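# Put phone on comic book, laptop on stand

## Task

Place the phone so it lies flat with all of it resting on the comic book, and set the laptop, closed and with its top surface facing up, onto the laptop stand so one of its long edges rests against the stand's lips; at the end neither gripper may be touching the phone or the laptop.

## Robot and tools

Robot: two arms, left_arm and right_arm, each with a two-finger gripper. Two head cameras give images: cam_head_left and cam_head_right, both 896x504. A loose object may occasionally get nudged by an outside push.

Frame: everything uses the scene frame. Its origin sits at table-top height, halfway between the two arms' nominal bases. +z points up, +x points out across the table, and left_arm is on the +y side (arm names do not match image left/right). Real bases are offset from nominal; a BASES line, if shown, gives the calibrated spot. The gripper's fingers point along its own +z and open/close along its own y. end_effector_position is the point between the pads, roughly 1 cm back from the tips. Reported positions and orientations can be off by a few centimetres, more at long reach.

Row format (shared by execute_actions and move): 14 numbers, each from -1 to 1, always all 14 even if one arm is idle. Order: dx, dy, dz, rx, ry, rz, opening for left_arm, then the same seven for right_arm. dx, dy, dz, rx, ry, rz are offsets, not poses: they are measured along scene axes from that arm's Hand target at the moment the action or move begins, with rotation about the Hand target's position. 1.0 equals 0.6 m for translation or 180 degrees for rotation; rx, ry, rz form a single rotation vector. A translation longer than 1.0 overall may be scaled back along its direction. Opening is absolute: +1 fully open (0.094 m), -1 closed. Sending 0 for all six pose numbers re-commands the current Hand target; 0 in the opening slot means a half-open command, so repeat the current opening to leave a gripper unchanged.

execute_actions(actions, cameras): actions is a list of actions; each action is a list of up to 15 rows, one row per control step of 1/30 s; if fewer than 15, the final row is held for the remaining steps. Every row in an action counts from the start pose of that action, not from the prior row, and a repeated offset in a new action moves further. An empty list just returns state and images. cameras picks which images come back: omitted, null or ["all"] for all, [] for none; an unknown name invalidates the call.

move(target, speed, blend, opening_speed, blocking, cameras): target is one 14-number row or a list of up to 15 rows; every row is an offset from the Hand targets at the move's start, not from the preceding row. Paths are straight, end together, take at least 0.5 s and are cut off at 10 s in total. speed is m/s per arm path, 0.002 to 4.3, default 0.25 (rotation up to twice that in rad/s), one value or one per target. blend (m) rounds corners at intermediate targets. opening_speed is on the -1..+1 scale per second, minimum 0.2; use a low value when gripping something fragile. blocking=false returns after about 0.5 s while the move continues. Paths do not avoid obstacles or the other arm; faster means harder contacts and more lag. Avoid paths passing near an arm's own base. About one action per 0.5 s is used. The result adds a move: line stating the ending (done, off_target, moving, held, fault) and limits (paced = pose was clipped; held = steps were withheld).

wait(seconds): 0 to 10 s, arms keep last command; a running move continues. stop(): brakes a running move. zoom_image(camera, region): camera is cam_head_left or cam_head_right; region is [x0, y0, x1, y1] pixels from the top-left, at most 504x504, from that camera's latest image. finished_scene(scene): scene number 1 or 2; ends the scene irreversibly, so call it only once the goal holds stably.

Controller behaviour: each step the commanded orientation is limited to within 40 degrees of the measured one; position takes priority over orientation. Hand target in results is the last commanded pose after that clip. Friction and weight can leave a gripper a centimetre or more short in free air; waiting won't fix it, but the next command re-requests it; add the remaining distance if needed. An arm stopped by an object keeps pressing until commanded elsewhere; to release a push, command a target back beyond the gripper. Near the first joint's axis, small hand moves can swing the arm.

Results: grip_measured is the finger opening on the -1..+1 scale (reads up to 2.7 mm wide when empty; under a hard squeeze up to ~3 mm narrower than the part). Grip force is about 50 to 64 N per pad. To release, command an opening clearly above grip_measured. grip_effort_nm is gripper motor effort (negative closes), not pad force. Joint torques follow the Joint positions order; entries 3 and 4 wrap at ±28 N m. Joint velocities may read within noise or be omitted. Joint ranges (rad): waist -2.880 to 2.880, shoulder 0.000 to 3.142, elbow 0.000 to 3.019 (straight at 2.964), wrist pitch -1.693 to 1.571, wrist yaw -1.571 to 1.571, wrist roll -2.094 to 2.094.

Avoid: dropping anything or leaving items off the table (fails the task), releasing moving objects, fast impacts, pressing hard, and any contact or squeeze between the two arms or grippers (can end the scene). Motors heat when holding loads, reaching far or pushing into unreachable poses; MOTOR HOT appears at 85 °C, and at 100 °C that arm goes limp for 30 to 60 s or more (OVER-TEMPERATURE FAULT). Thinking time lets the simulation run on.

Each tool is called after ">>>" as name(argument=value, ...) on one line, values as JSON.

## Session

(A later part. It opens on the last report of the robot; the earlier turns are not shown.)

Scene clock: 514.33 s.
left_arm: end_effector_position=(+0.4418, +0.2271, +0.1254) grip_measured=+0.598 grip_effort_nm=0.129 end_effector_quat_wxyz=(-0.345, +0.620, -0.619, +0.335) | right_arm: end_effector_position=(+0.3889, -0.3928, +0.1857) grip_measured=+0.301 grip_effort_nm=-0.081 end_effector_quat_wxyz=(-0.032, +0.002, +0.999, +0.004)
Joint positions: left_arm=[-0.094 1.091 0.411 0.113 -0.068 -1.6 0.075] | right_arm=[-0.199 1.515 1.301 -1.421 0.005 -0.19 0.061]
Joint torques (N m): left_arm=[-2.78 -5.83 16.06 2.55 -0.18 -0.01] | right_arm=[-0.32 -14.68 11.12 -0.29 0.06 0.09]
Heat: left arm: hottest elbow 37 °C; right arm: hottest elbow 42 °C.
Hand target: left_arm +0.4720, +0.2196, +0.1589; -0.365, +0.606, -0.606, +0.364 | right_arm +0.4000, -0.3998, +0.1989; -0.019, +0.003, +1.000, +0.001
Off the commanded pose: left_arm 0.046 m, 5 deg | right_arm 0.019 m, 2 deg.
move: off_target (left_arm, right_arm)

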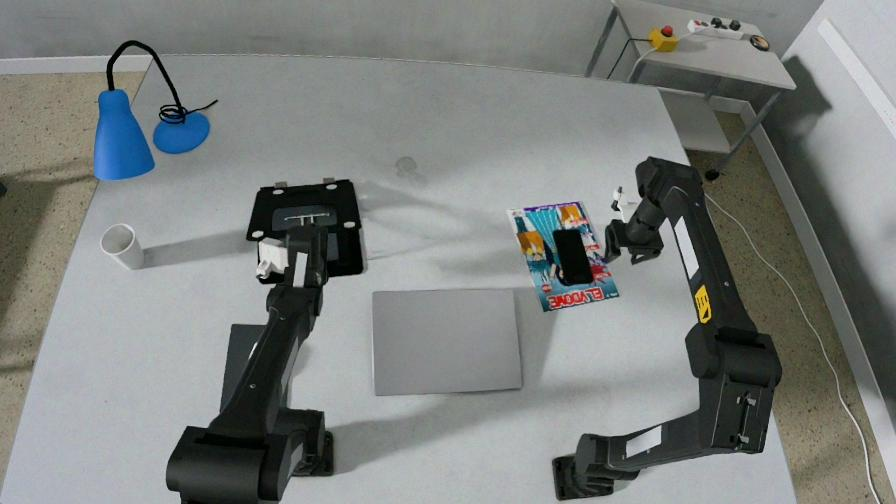

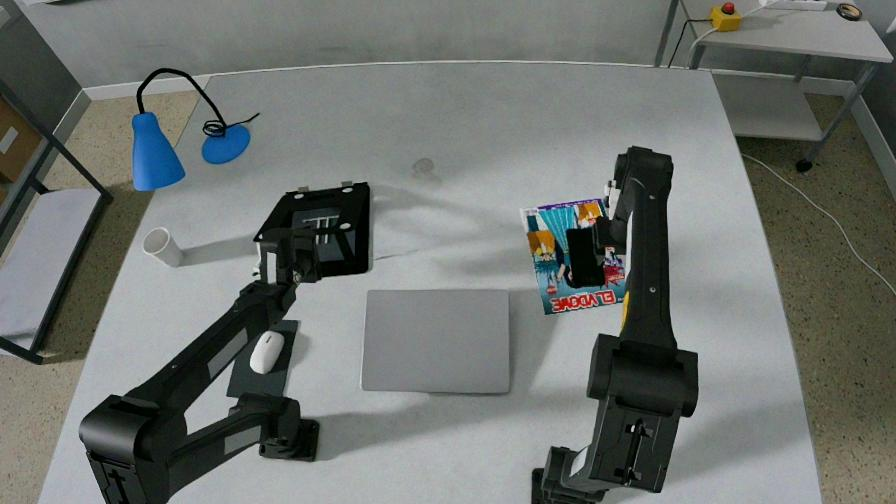

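>>> move(target=[[0.03,-0.0,0.045,0,0.0,0,0.6,0,0,0,0,0,0,0.3]], speed=0.08, cameras=[])

>>> move(target=[[0.0,-0.0,0.0,0,0.0,0,-0.5,0,0,0,0,0,0,0.3]], opening_speed=0.7, cameras=[])

>>> move(target=[[0.0,-0.0,0.0,0,0.0,0,-1,0,0,0,0,0,0,0.3]], opening_speed=0.25)

>>> zoom_image(camera="cam_head_left", region=[210, 160, 390, 300])

>>> zoom_image(camera="cam_head_right", region=[210, 160, 390, 300])

Scene clock: 519.87 s.
left_arm: end_effector_position=(+0.4660, +0.2255, +0.1563) grip_measured=+0.598 grip_effort_nm=0.129 end_effector_quat_wxyz=(-0.354, +0.615, -0.614, +0.345) | right_arm: end_effector_position=(+0.3889, -0.3928, +0.1857) grip_measured=+0.301 grip_effort_nm=-0.081 end_effector_quat_wxyz=(-0.032, +0.002, +0.999, +0.004)
Joint positions: left_arm=[-0.094 1.098 0.496 0.063 -0.068 -1.6 0.075] | right_arm=[-0.199 1.515 1.301 -1.421 0.005 -0.19 0.061]
Joint torques (N m): left_arm=[-1.73 -6.95 16.65 1.5 -0.07 0.02] | right_arm=[-0.21 -14.68 11.12 -0.31 0.06 0.08]
Heat: left arm: hottest elbow 38 °C; right arm: hottest elbow 43 °C.
Hand target: left_arm +0.4899, +0.2196, +0.1858; -0.365, +0.606, -0.606, +0.364 | right_arm +0.4000, -0.3998, +0.1989; -0.019, +0.003, +1.000, +0.001
Off the commanded pose: left_arm 0.039 m, 3 deg | right_arm 0.019 m, 2 deg.
move: off_target (left_arm, right_arm)

Scene clock: 521.80 s.
left_arm: end_effector_position=(+0.4640, +0.2257, +0.1497) grip_measured=-0.497 grip_effort_nm=-0.110 end_effector_quat_wxyz=(-0.347, +0.620, -0.618, +0.337) | right_arm: end_effector_position=(+0.3889, -0.3928, +0.1857) grip_measured=+0.301 grip_effort_nm=-0.081 end_effector_quat_wxyz=(-0.032, +0.002, +0.999, +0.004)
Joint positions: left_arm=[-0.094 1.105 0.496 0.046 -0.068 -1.601 0.024] | right_arm=[-0.199 1.515 1.301 -1.421 0.005 -0.19 0.061]
Joint torques (N m): left_arm=[-2.2 -8.29 16.46 1.92 0 0.04] | right_arm=[-0.15 -14.62 11.17 -0.29 0.05 0.1]
Heat: left arm: hottest elbow 38 °C; right arm: hottest elbow 43 °C.
Hand target: left_arm +0.4899, +0.2196, +0.1858; -0.365, +0.606, -0.606, +0.364 | right_arm +0.4000, -0.3998, +0.1989; -0.019, +0.003, +1.000, +0.001
Off the commanded pose: left_arm 0.045 m, 4 deg | right_arm 0.019 m, 2 deg.
move: off_target (left_arm, right_arm)

Scene clock: 524.13 s.
left_arm: end_effector_position=(+0.4638, +0.2257, +0.1482) grip_measured=-0.923 grip_effort_nm=-1.009 end_effector_quat_wxyz=(-0.338, +0.634, -0.605, +0.343) | right_arm: end_effector_position=(+0.3889, -0.3928, +0.1857) grip_measured=+0.301 grip_effort_nm=-0.081 end_effector_quat_wxyz=(-0.032, +0.002, +0.999, +0.004)
Joint positions: left_arm=[-0.094 1.108 0.496 0.044 -0.068 -1.645 0.004] | right_arm=[-0.199 1.515 1.301 -1.421 0.005 -0.19 0.061]
Joint torques (N m): left_arm=[-2.32 -8.29 16.43 2.07 -0.12 0.47] | right_arm=[-0.26 -14.62 11.12 -0.29 0.05 0.09]
Heat: left arm: hottest elbow 38 °C; right arm: hottest elbow 43 °C.
Hand target: left_arm +0.4900, +0.2196, +0.1858; -0.365, +0.606, -0.606, +0.364 | right_arm +0.4000, -0.3998, +0.1989; -0.019, +0.003, +1.000, +0.001
Off the commanded pose: left_arm 0.046 m, 5 deg | right_arm 0.019 m, 2 deg.
move: off_target (left_arm, right_arm)

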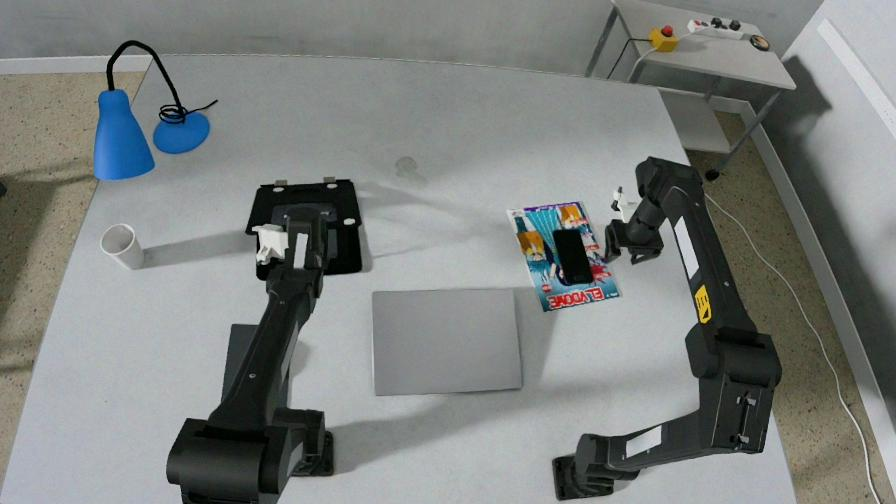

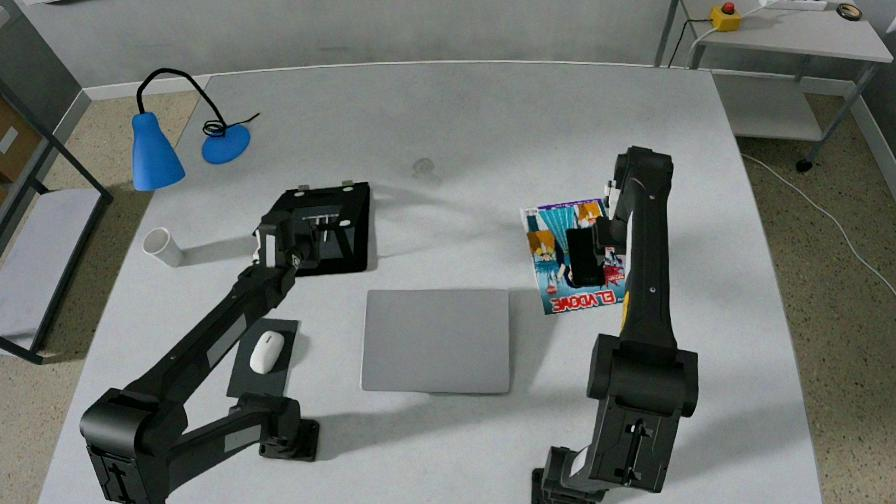

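Scaled by 2.800.

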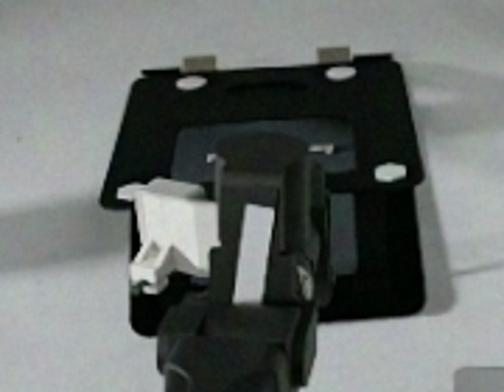

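Scaled by 2.800.

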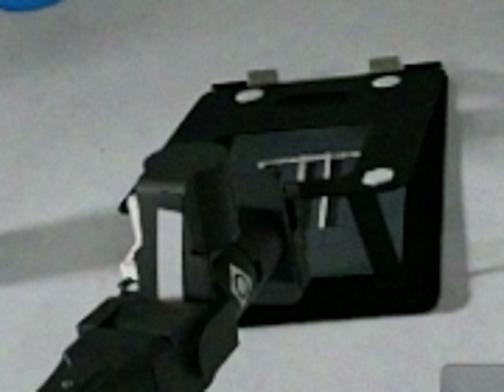

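>>> move(target=[[0.02,-0.24,0.0,0,0.0,0,-1,0,0,0,0,0,0,0.3]], speed=0.08, cameras=[])

>>> move(target=[[0.0,0.0,-0.065,0,0.0,0,-1,0,0,0,0,0,0,0.3]], speed=0.05)

>>> zoom_image(camera="cam_head_left", region=[280, 160, 540, 400])

>>> zoom_image(camera="cam_head_right", region=[280, 160, 540, 400])

Scene clock: 532.63 s.
left_arm: end_effector_position=(+0.4775, +0.1029, +0.1504) grip_measured=-0.926 grip_effort_nm=-1.004 end_effector_quat_wxyz=(-0.356, +0.632, -0.599, +0.339) | right_arm: end_effector_position=(+0.3889, -0.3928, +0.1857) grip_measured=+0.301 grip_effort_nm=-0.081 end_effector_quat_wxyz=(-0.032, +0.002, +0.999, +0.004)
Joint positions: left_arm=[-0.485 1.254 0.608 0.041 -0.429 -1.853 0.003] | right_arm=[-0.199 1.515 1.301 -1.421 0.005 -0.19 0.061]
Joint torques (N m): left_arm=[-3.6 -8.82 17.58 1.2 -0.02 0.46] | right_arm=[-0.38 -14.62 11.14 -0.27 0.06 0.08]
Heat: left arm: hottest elbow 38 °C; right arm: hottest elbow 43 °C.
Hand target: left_arm +0.5019, +0.0757, +0.1859; -0.365, +0.606, -0.606, +0.364 | right_arm +0.4000, -0.3998, +0.1989; -0.019, +0.003, +1.000, +0.001
Off the commanded pose: left_arm 0.051 m, 4 deg | right_arm 0.019 m, 2 deg.
move: off_target (left_arm, right_arm)

Scene clock: 533.93 s.
left_arm: end_effector_position=(+0.4911, +0.0948, +0.1431) grip_measured=-0.928 grip_effort_nm=-1.004 end_effector_quat_wxyz=(-0.362, +0.629, -0.586, +0.360) | right_arm: end_effector_position=(+0.3889, -0.3928, +0.1857) grip_measured=+0.301 grip_effort_nm=-0.081 end_effector_quat_wxyz=(-0.032, +0.002, +0.999, +0.004)
Joint positions: left_arm=[-0.488 1.32 0.608 0.157 -0.432 -1.858 0.003] | right_arm=[-0.199 1.515 1.301 -1.421 0.005 -0.19 0.061]
Joint torques (N m): left_arm=[-2.78 -8 12.79 1.91 0.11 0.48] | right_arm=[-0.32 -14.68 11.12 -0.29 0.06 0.09]
Heat: left arm: hottest elbow 38 °C; right arm: hottest elbow 43 °C.
Hand target: left_arm +0.5020, +0.0758, +0.1469; -0.365, +0.606, -0.606, +0.364 | right_arm +0.4000, -0.3998, +0.1989; -0.019, +0.003, +1.000, +0.001
Off the commanded pose: left_arm 0.022 m, 4 deg | right_arm 0.019 m, 2 deg.
move: off_target (left_arm, right_arm)

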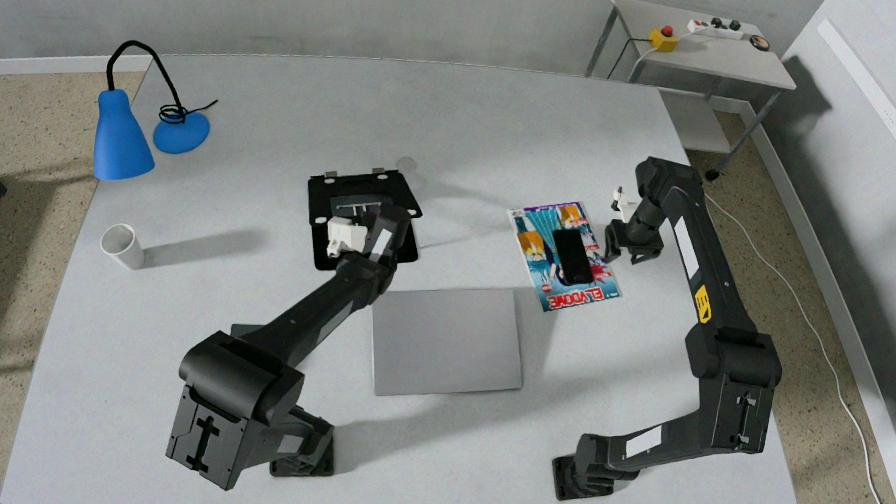

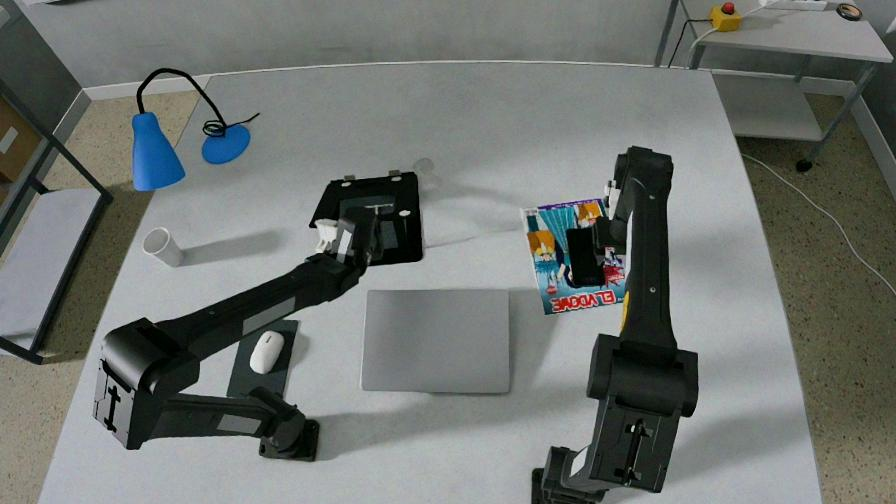

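Scaled by 1.938.

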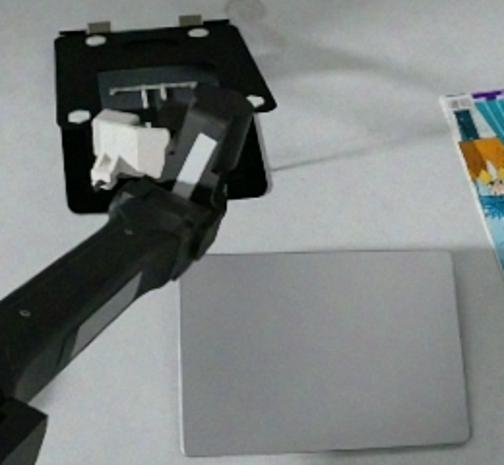

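Scaled by 1.938.

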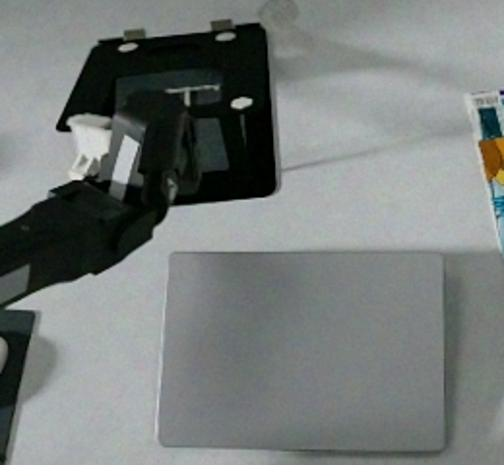

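>>> move(target=[[0.0,-0.0,0.02,0,0.0,0,-1,0,0,0,0,0,0,0.3],[-0.08,-0.1,0.02,0,0.0,0,-1,0,0,0,0,0,0,0.3],[-0.08,-0.1,-0.0,0,0.0,0,-1,0,0,0,0,0,0,0.3]], speed=0.08)

>>> zoom_image(camera="cam_head_left", region=[280, 160, 540, 400])

>>> zoom_image(camera="cam_head_right", region=[280, 160, 540, 400])

Scene clock: 542.30 s.
left_arm: end_effector_position=(+0.4508, +0.0377, +0.1425) grip_measured=-0.928 grip_effort_nm=-1.009 end_effector_quat_wxyz=(-0.362, +0.632, -0.582, +0.362) | right_arm: end_effector_position=(+0.3889, -0.3928, +0.1857) grip_measured=+0.301 grip_effort_nm=-0.081 end_effector_quat_wxyz=(-0.032, +0.002, +0.999, +0.004)
Joint positions: left_arm=[-0.693 1.311 0.609 0.083 -0.608 -1.997 0.003] | right_arm=[-0.199 1.515 1.301 -1.421 0.005 -0.19 0.061]
Joint torques (N m): left_arm=[-4.13 -8.59 12.1 1.7 -0.14 0.6] | right_arm=[-0.26 -14.62 11.12 -0.29 0.06 0.09]
Heat: left arm: hottest elbow 38 °C; right arm: hottest elbow 43 °C.
Hand target: left_arm +0.4540, +0.0157, +0.1469; -0.365, +0.606, -0.606, +0.364 | right_arm +0.4000, -0.3998, +0.1989; -0.019, +0.003, +1.000, +0.001
Off the commanded pose: left_arm 0.023 m, 4 deg | right_arm 0.019 m, 2 deg.
move: off_target (left_arm, right_arm)

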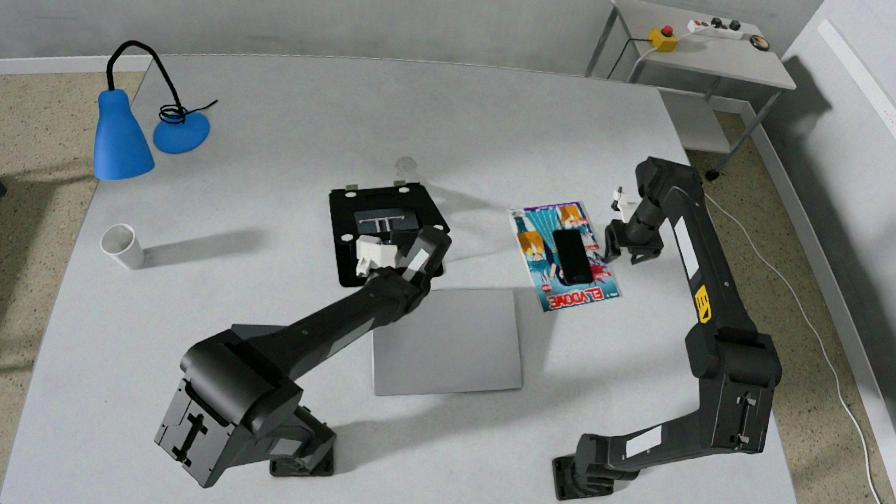

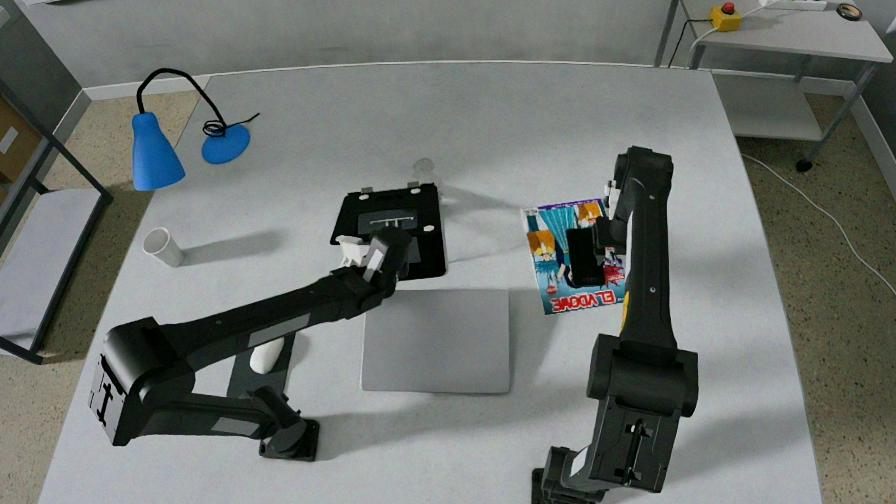

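Scaled by 1.938.

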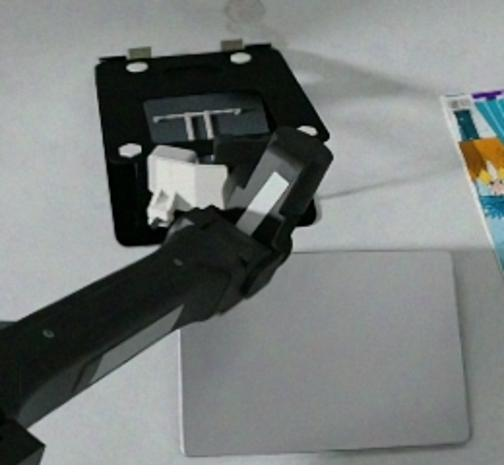

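Scaled by 1.938.

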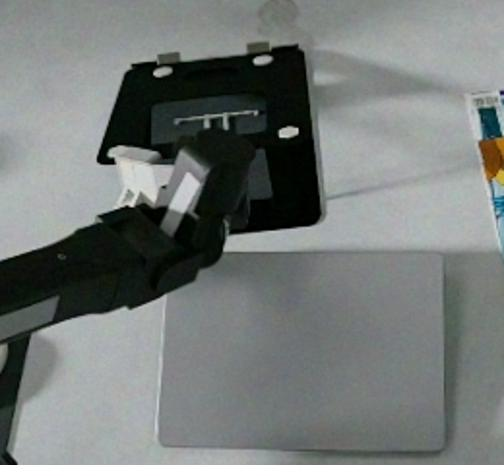

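>>> move(target=[[0.0,-0.0,-0.0,0,0.0,0,0.1,0,0,0,0,0,0,0.3]], opening_speed=0.5, cameras=[])

>>> move(target=[[-0.18,0.05,0.01,0,0.0,0,0.1,0,0,0,0,0,0,0.3]], speed=0.12)

>>> zoom_image(camera="cam_head_left", region=[310, 160, 490, 300])

>>> zoom_image(camera="cam_head_right", region=[310, 160, 490, 300])

Scene clock: 548.93 s.
left_arm: end_effector_position=(+0.4474, +0.0302, +0.1368) grip_measured=+0.097 grip_effort_nm=0.129 end_effector_quat_wxyz=(-0.366, +0.614, -0.605, +0.351) | right_arm: end_effector_position=(+0.3889, -0.3928, +0.1857) grip_measured=+0.301 grip_effort_nm=-0.081 end_effector_quat_wxyz=(-0.032, +0.002, +0.999, +0.004)
Joint positions: left_arm=[-0.71 1.324 0.609 0.083 -0.605 -1.952 0.052] | right_arm=[-0.199 1.515 1.301 -1.421 0.005 -0.19 0.061]
Joint torques (N m): left_arm=[-2.32 -9.11 12.3 1.48 -0.19 0.12] | right_arm=[-0.32 -14.56 11.12 -0.29 0.06 0.09]
Heat: left arm: hottest elbow 38 °C; right arm: hottest elbow 43 °C.
Hand target: left_arm +0.4540, +0.0157, +0.1468; -0.365, +0.606, -0.606, +0.364 | right_arm +0.4000, -0.3998, +0.1989; -0.019, +0.003, +1.000, +0.001
Off the commanded pose: left_arm 0.019 m, 2 deg | right_arm 0.019 m, 2 deg.
move: off_target (left_arm, right_arm)

Scene clock: 550.73 s.
left_arm: end_effector_position=(+0.3519, +0.0466, +0.1535) grip_measured=+0.098 grip_effort_nm=0.129 end_effector_quat_wxyz=(-0.368, +0.608, -0.604, +0.362) | right_arm: end_effector_position=(+0.3889, -0.3928, +0.1857) grip_measured=+0.301 grip_effort_nm=-0.085 end_effector_quat_wxyz=(-0.032, +0.002, +0.999, +0.004)
Joint positions: left_arm=[-0.89 1.024 0.448 -0.113 -0.743 -2.074 0.052] | right_arm=[-0.199 1.515 1.301 -1.421 0.005 -0.19 0.061]
Joint torques (N m): left_arm=[-2.32 -6.65 9.24 1.32 -0.48 -0.04] | right_arm=[-0.32 -14.68 11.14 -0.29 0.06 0.09]
Heat: left arm: hottest elbow 38 °C; right arm: hottest elbow 43 °C.
Hand target: left_arm +0.3460, +0.0457, +0.1529; -0.365, +0.606, -0.606, +0.364 | right_arm +0.4000, -0.3998, +0.1989; -0.019, +0.003, +1.000, +0.001
Off the commanded pose: left_arm 0.006 m, 1 deg | right_arm 0.019 m, 2 deg.
move: off_target (right_arm)

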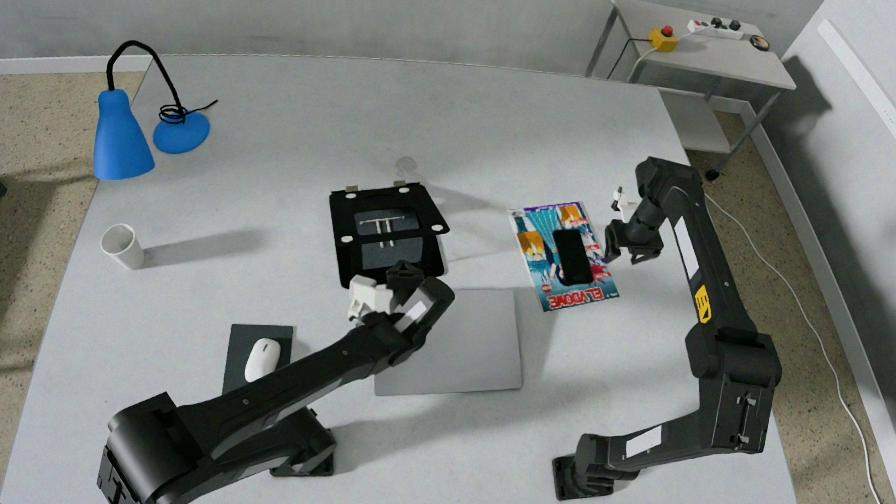

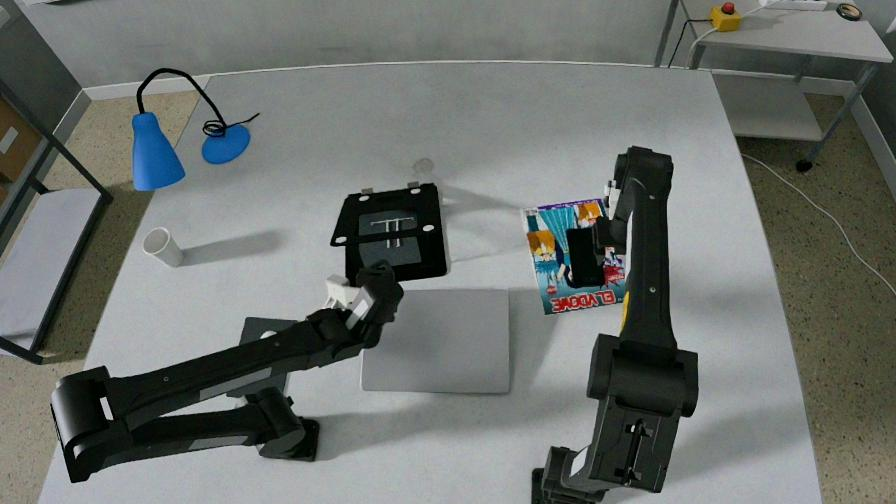

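Scaled by 2.800.

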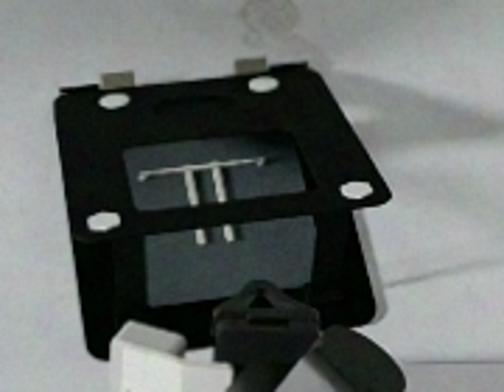

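Scaled by 2.800.

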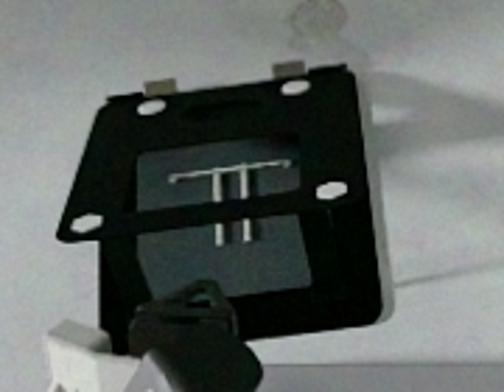

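>>> move(target=[[-0.11,0.09,0.165,0.2575,0.0,-0.4285,-0.36,-0.08,0.05,-0.05,0,0,0.25,-0.36],[-0.143,0.258,0.083,0.515,0.0,-0.857,-0.36,-0.183,0.217,-0.133,0,0,0.5,-0.36]], speed=0.35)

>>> zoom_image(camera="cam_head_left", region=[320, 240, 620, 480])

>>> zoom_image(camera="cam_head_right", region=[320, 240, 620, 480])

Scene clock: 577.07 s.
left_arm: end_effector_position=(+0.2448, +0.2055, +0.1814) grip_measured=-0.358 grip_effort_nm=-0.081 end_effector_quat_wxyz=(-0.016, +0.700, +0.714, -0.013) | right_arm: end_effector_position=(+0.2931, -0.2728, +0.1189) grip_measured=-0.359 grip_effort_nm=-0.085 end_effector_quat_wxyz=(+0.019, +0.698, -0.716, +0.008)
Joint positions: left_arm=[-0.196 0.925 0.802 -1.488 0.003 1.383 0.03] | right_arm=[0.128 1.277 0.879 -1.194 0.035 -1.412 0.03]
Joint torques (N m): left_arm=[-2.49 -3.84 15.94 -0.16 0.01 0.07] | right_arm=[1.26 -11.46 6.6 0.4 0.05 0.09]
Heat: left arm: hottest elbow 38 °C; right arm: hottest elbow 43 °C.
Hand target: left_arm +0.2603, +0.2005, +0.2027; +0.000, +0.707, +0.707, +0.000 | right_arm +0.2902, -0.2695, +0.1192; +0.014, +0.705, -0.709, +0.013
Off the commanded pose: left_arm 0.027 m, 3 deg | right_arm 0.004 m, 1 deg.
move: off_target (left_arm)

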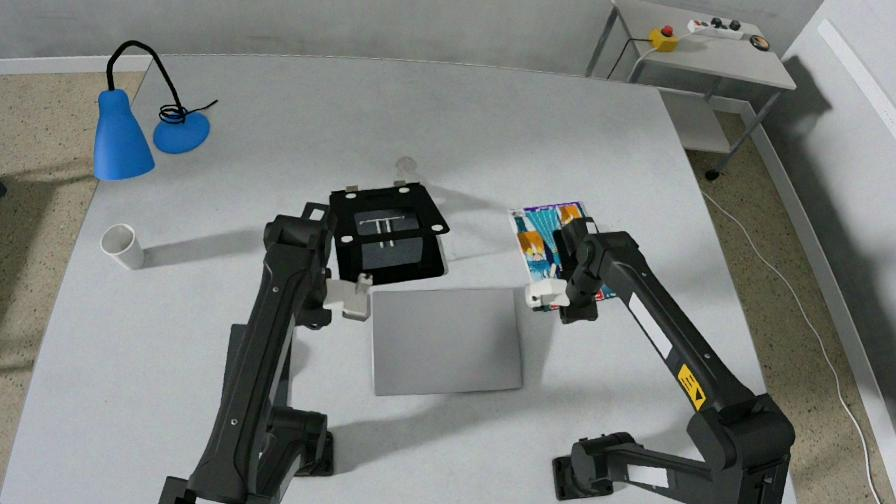

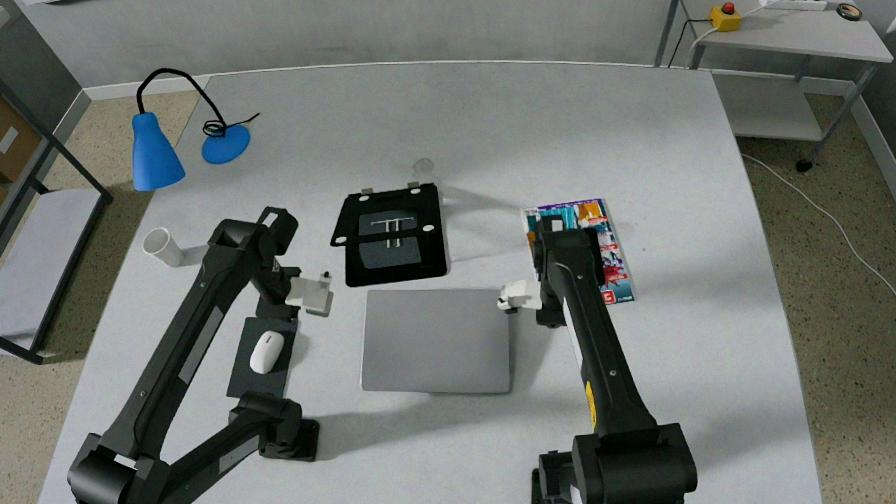

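Scaled by 1.680.

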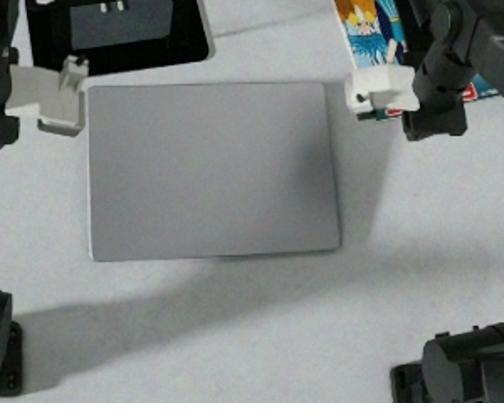

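Scaled by 1.680.

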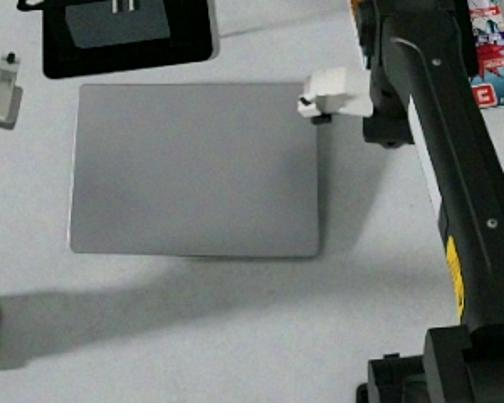

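>>> move(target=[[0.02,-0.02,-0.317,0,0.0,0,-0.36,0.015,0,-0.179,0,0,0,-0.36]], speed=0.15)

>>> zoom_image(camera="cam_head_left", region=[320, 240, 620, 480])

>>> zoom_image(camera="cam_head_right", region=[320, 240, 620, 480])

Scene clock: 584.30 s.
left_arm: end_effector_position=(+0.2744, +0.1916, +0.0171) grip_measured=-0.358 grip_effort_nm=-0.076 end_effector_quat_wxyz=(+0.003, +0.705, +0.709, +0.000) | right_arm: end_effector_position=(+0.3040, -0.2714, +0.0210) grip_measured=-0.359 grip_effort_nm=-0.081 end_effector_quat_wxyz=(+0.006, +0.699, -0.715, +0.017)
Joint positions: left_arm=[-0.232 1.221 0.519 -0.864 0.003 1.362 0.03] | right_arm=[0.128 1.445 0.738 -0.853 0.035 -1.416 0.03]
Joint torques (N m): left_arm=[-3.02 -5.83 7.41 0.64 -0.02 -0.07] | right_arm=[1.03 -9.7 5.53 0.35 0.05 0.09]
Heat: left arm: hottest elbow 39 °C; right arm: hottest elbow 42 °C.
Hand target: left_arm +0.2721, +0.1885, +0.0125; +0.000, +0.707, +0.707, +0.000 | right_arm +0.2993, -0.2695, +0.0118; +0.014, +0.705, -0.709, +0.013
Off the commanded pose: left_arm 0.006 m, 0 deg | right_arm 0.011 m, 1 deg.
move: off_target (right_arm)

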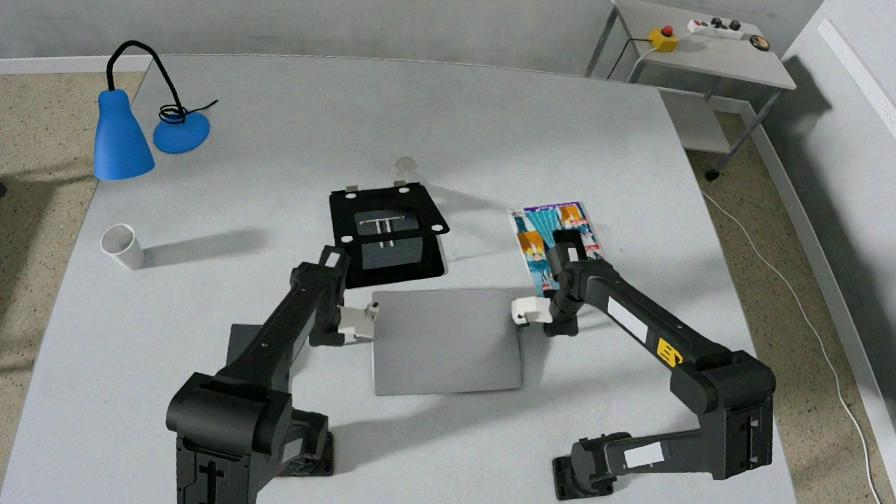

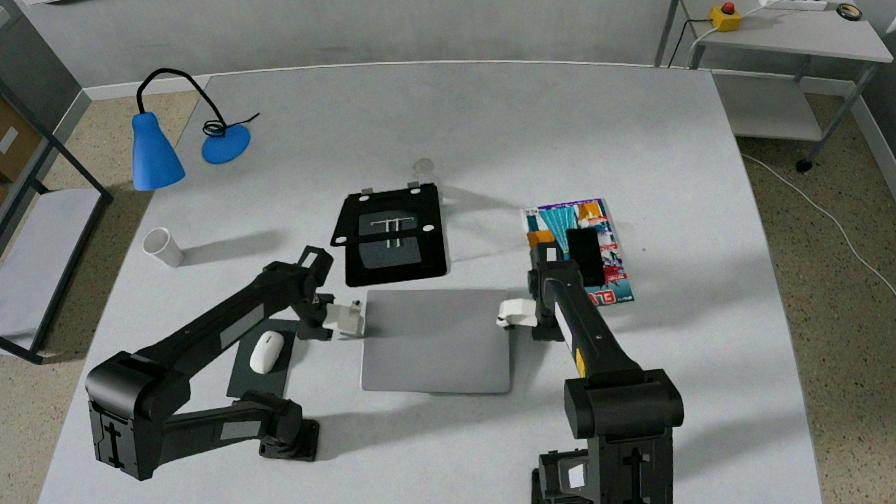

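Scaled by 1.680.

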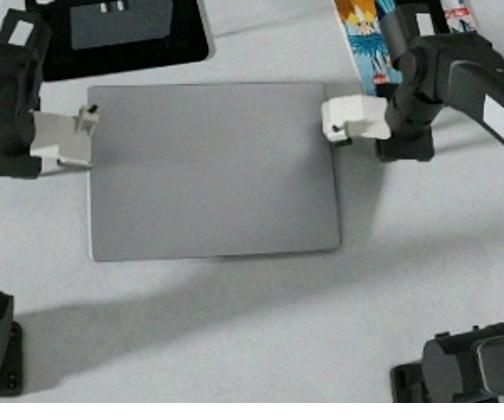

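Scaled by 1.680.

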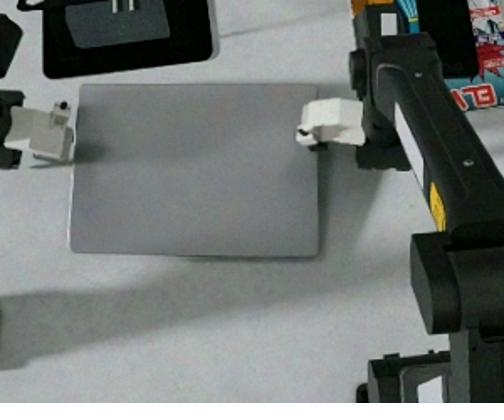

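>>> move(target=[[-0.01,-0.085,-0.008,0,0.0,0,-0.36,-0.012,0.085,-0.015,0,0,0,-0.36]], speed=0.08)

>>> zoom_image(camera="cam_head_left", region=[320, 240, 620, 480])

>>> zoom_image(camera="cam_head_right", region=[320, 240, 620, 480])

Scene clock: 592.10 s.
left_arm: end_effector_position=(+0.2620, +0.1450, +0.0095) grip_measured=-0.358 grip_effort_nm=-0.081 end_effector_quat_wxyz=(-0.002, +0.703, +0.711, +0.000) | right_arm: end_effector_position=(+0.2967, -0.2210, +0.0120) grip_measured=-0.359 grip_effort_nm=-0.076 end_effector_quat_wxyz=(+0.006, +0.704, -0.710, +0.017)
Joint positions: left_arm=[-0.427 1.255 0.519 -0.839 -0.001 1.161 0.03] | right_arm=[0.279 1.473 0.738 -0.83 0.036 -1.277 0.03]
Joint torques (N m): left_arm=[-2.55 -5.6 8.91 0.51 0.15 -0.05] | right_arm=[1.2 -9.88 5.49 0.54 0 0.16]
Heat: left arm: hottest elbow 38 °C; right arm: hottest elbow 41 °C.
Hand target: left_arm +0.2662, +0.1374, +0.0077; +0.000, +0.707, +0.707, -0.001 | right_arm +0.2921, -0.2185, +0.0028; +0.014, +0.705, -0.709, +0.013
Off the commanded pose: left_arm 0.009 m, 1 deg | right_arm 0.011 m, 1 deg.
move: off_target (right_arm)

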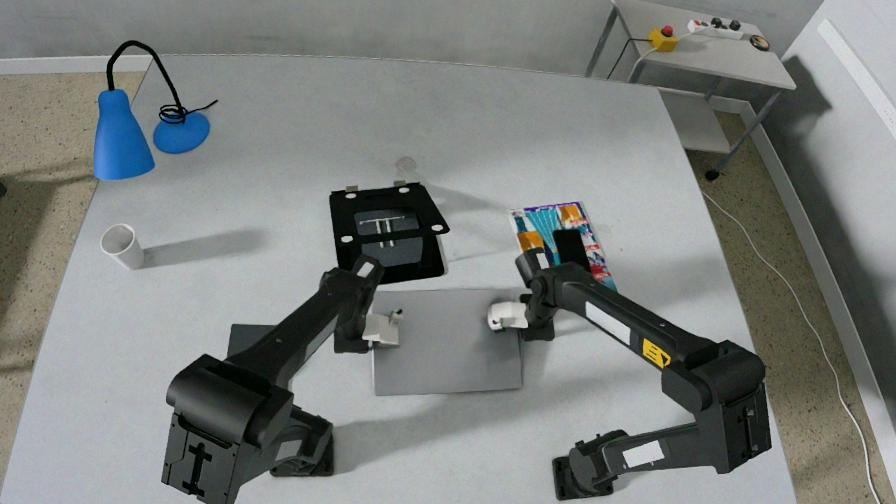

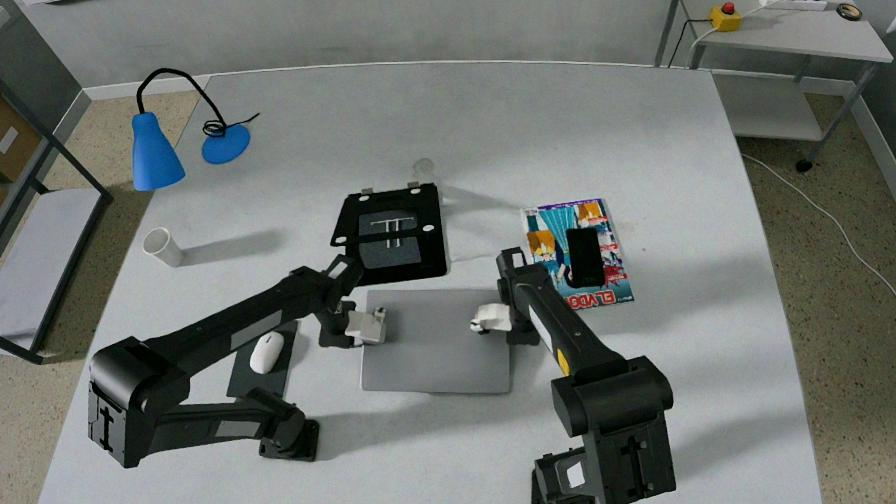

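Scaled by 1.680.

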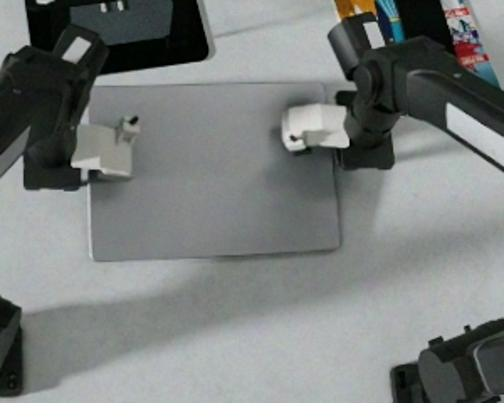

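Scaled by 1.680.

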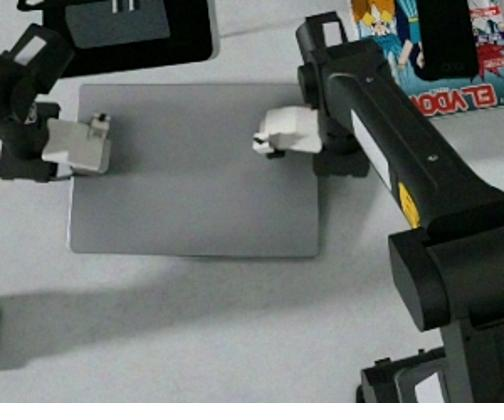

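>>> move(target=[[0,-0.05,0,0,0.0,0,-0.36,0,0.05,0,0,0,0,-0.36]], speed=0.05)

>>> zoom_image(camera="cam_head_left", region=[320, 240, 620, 480])

Scene clock: 595.53 s.
left_arm: end_effector_position=(+0.2583, +0.1252, +0.0092) grip_measured=-0.358 grip_effort_nm=-0.066 end_effector_quat_wxyz=(-0.005, +0.695, +0.719, +0.006) | right_arm: end_effector_position=(+0.2931, -0.2105, +0.0107) grip_measured=-0.359 grip_effort_nm=-0.071 end_effector_quat_wxyz=(+0.013, +0.696, -0.718, +0.029)
Joint positions: left_arm=[-0.513 1.272 0.532 -0.836 -0.015 1.053 0.03] | right_arm=[0.326 1.478 0.738 -0.83 0.063 -1.208 0.03]
Joint torques (N m): left_arm=[-4.37 -4.37 10.8 0.76 0.69 0.02] | right_arm=[3.72 -8.59 7.38 0.23 -0.96 0.33]
Heat: left arm: hottest elbow 37 °C; right arm: hottest elbow 40 °C.
Hand target: left_arm +0.2662, +0.1075, +0.0078; +0.000, +0.707, +0.707, +0.000 | right_arm +0.2921, -0.1885, +0.0028; +0.014, +0.705, -0.709, +0.013
Off the commanded pose: left_arm 0.020 m, 2 deg | right_arm 0.023 m, 2 deg.
move: off_target (left_arm, right_arm)

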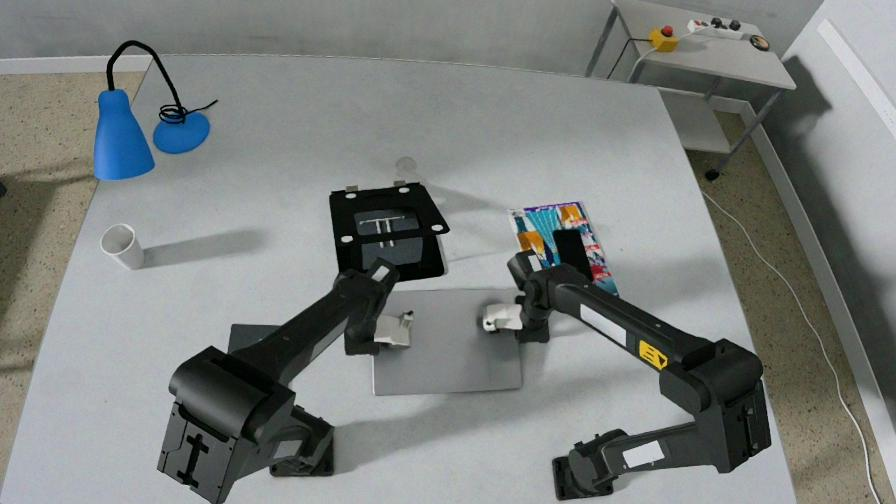

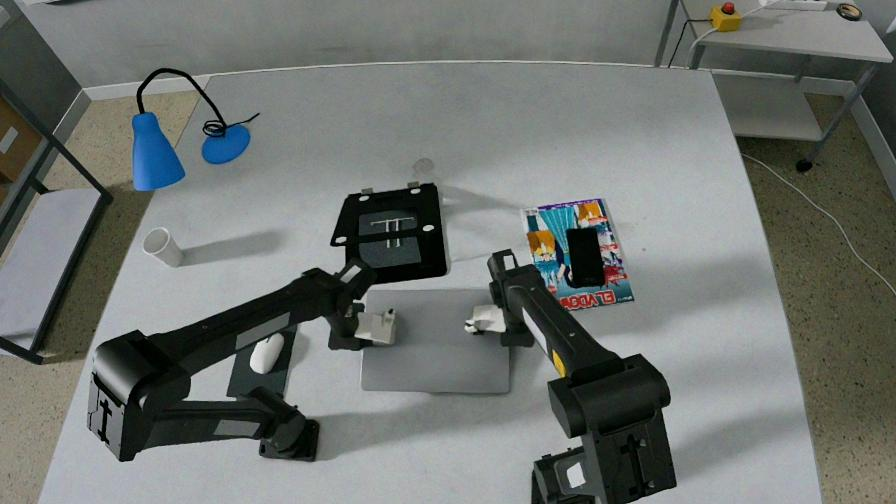

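Scaled by 1.680.

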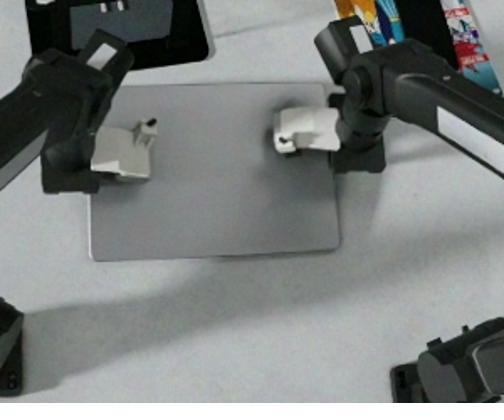

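>>> move(target=[[0,-0.065,0.01,0,0.0,0,-0.36,0,0.065,0.01,0,0,0,-0.36]], speed=0.05, cameras=[])

>>> move(target=[[0,0,0.07,0,0.0,0,-0.36,0,0,0.07,0,0,0,-0.36]], speed=0.05)

>>> zoom_image(camera="cam_head_left", region=[320, 240, 620, 480])

>>> zoom_image(camera="cam_head_right", region=[320, 240, 620, 480])

Scene clock: 602.30 s.
left_arm: end_effector_position=(+0.2543, +0.1236, +0.0101) grip_measured=-0.358 grip_effort_nm=-0.066 end_effector_quat_wxyz=(-0.034, +0.669, +0.742, +0.028) | right_arm: end_effector_position=(+0.2839, -0.2093, +0.0126) grip_measured=-0.359 grip_effort_nm=-0.056 end_effector_quat_wxyz=(+0.042, +0.679, -0.732, +0.044)
Joint positions: left_arm=[-0.563 1.298 0.556 -0.883 -0.068 0.933 0.03] | right_arm=[0.365 1.483 0.746 -0.881 0.113 -1.123 0.03]
Joint torques (N m): left_arm=[-8.41 -4.66 13.46 1.39 2.68 0.12] | right_arm=[7.77 -8.18 9.78 0.49 -2.77 0.45]
Heat: left arm: hottest elbow 37 °C; right arm: hottest elbow 40 °C.
Hand target: left_arm +0.2662, +0.0685, +0.0138; +0.000, +0.707, +0.707, +0.000 | right_arm +0.2920, -0.1495, +0.0088; +0.014, +0.705, -0.709, +0.013
Off the commanded pose: left_arm 0.057 m, 8 deg | right_arm 0.060 m, 6 deg.
move: off_target (left_arm, right_arm)

Scene clock: 603.67 s.
left_arm: end_effector_position=(+0.2342, +0.1153, +0.0279) grip_measured=-0.358 grip_effort_nm=-0.066 end_effector_quat_wxyz=(-0.065, +0.682, +0.728, +0.007) | right_arm: end_effector_position=(+0.2679, -0.1987, +0.0302) grip_measured=-0.359 grip_effort_nm=-0.051 end_effector_quat_wxyz=(+0.068, +0.677, -0.732, +0.023)
Joint positions: left_arm=[-0.612 1.269 0.588 -1.015 -0.035 0.92 0.03] | right_arm=[0.401 1.461 0.779 -1.004 0.088 -1.082 0.03]
Joint torques (N m): left_arm=[-4.95 -9.23 16.32 0.81 1.46 0.28] | right_arm=[5.36 -12.16 11.37 0.4 -1.97 0.01]
Heat: left arm: hottest elbow 37 °C; right arm: hottest elbow 40 °C.
Hand target: left_arm +0.2662, +0.0685, +0.0557; +0.000, +0.707, +0.707, -0.001 | right_arm +0.2920, -0.1496, +0.0508; +0.014, +0.705, -0.709, +0.013
Off the commanded pose: left_arm 0.063 m, 8 deg | right_arm 0.058 m, 8 deg.
move: off_target (left_arm, right_arm)

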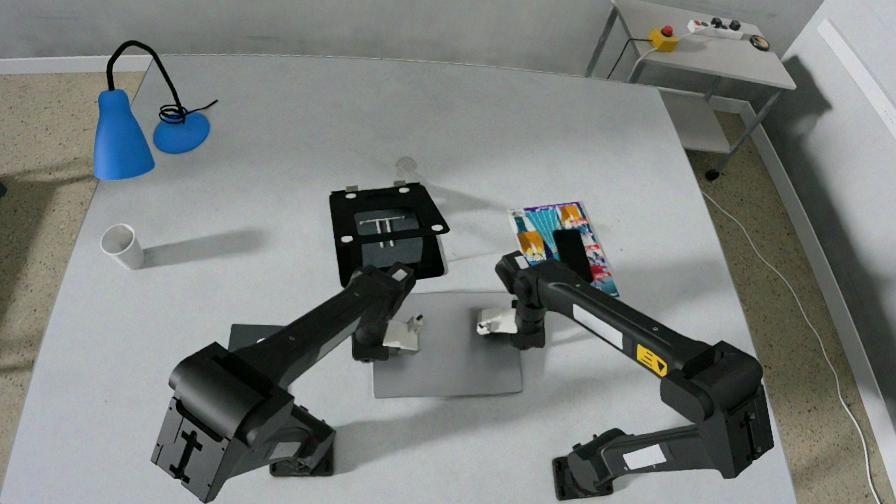

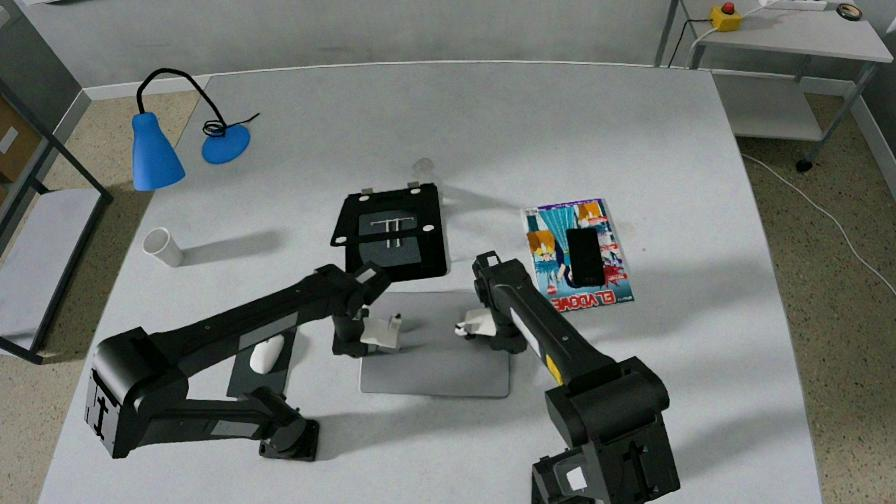

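Scaled by 1.680.

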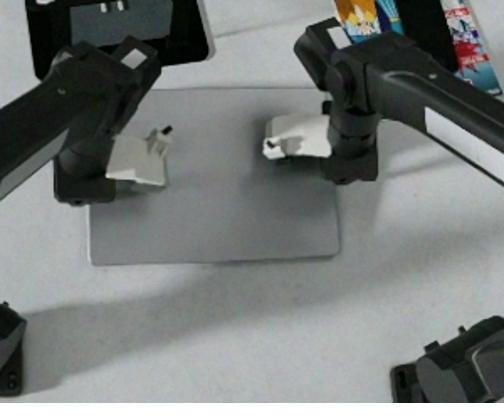

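Scaled by 1.680.

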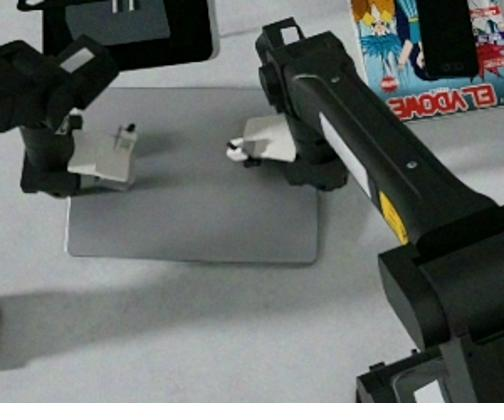

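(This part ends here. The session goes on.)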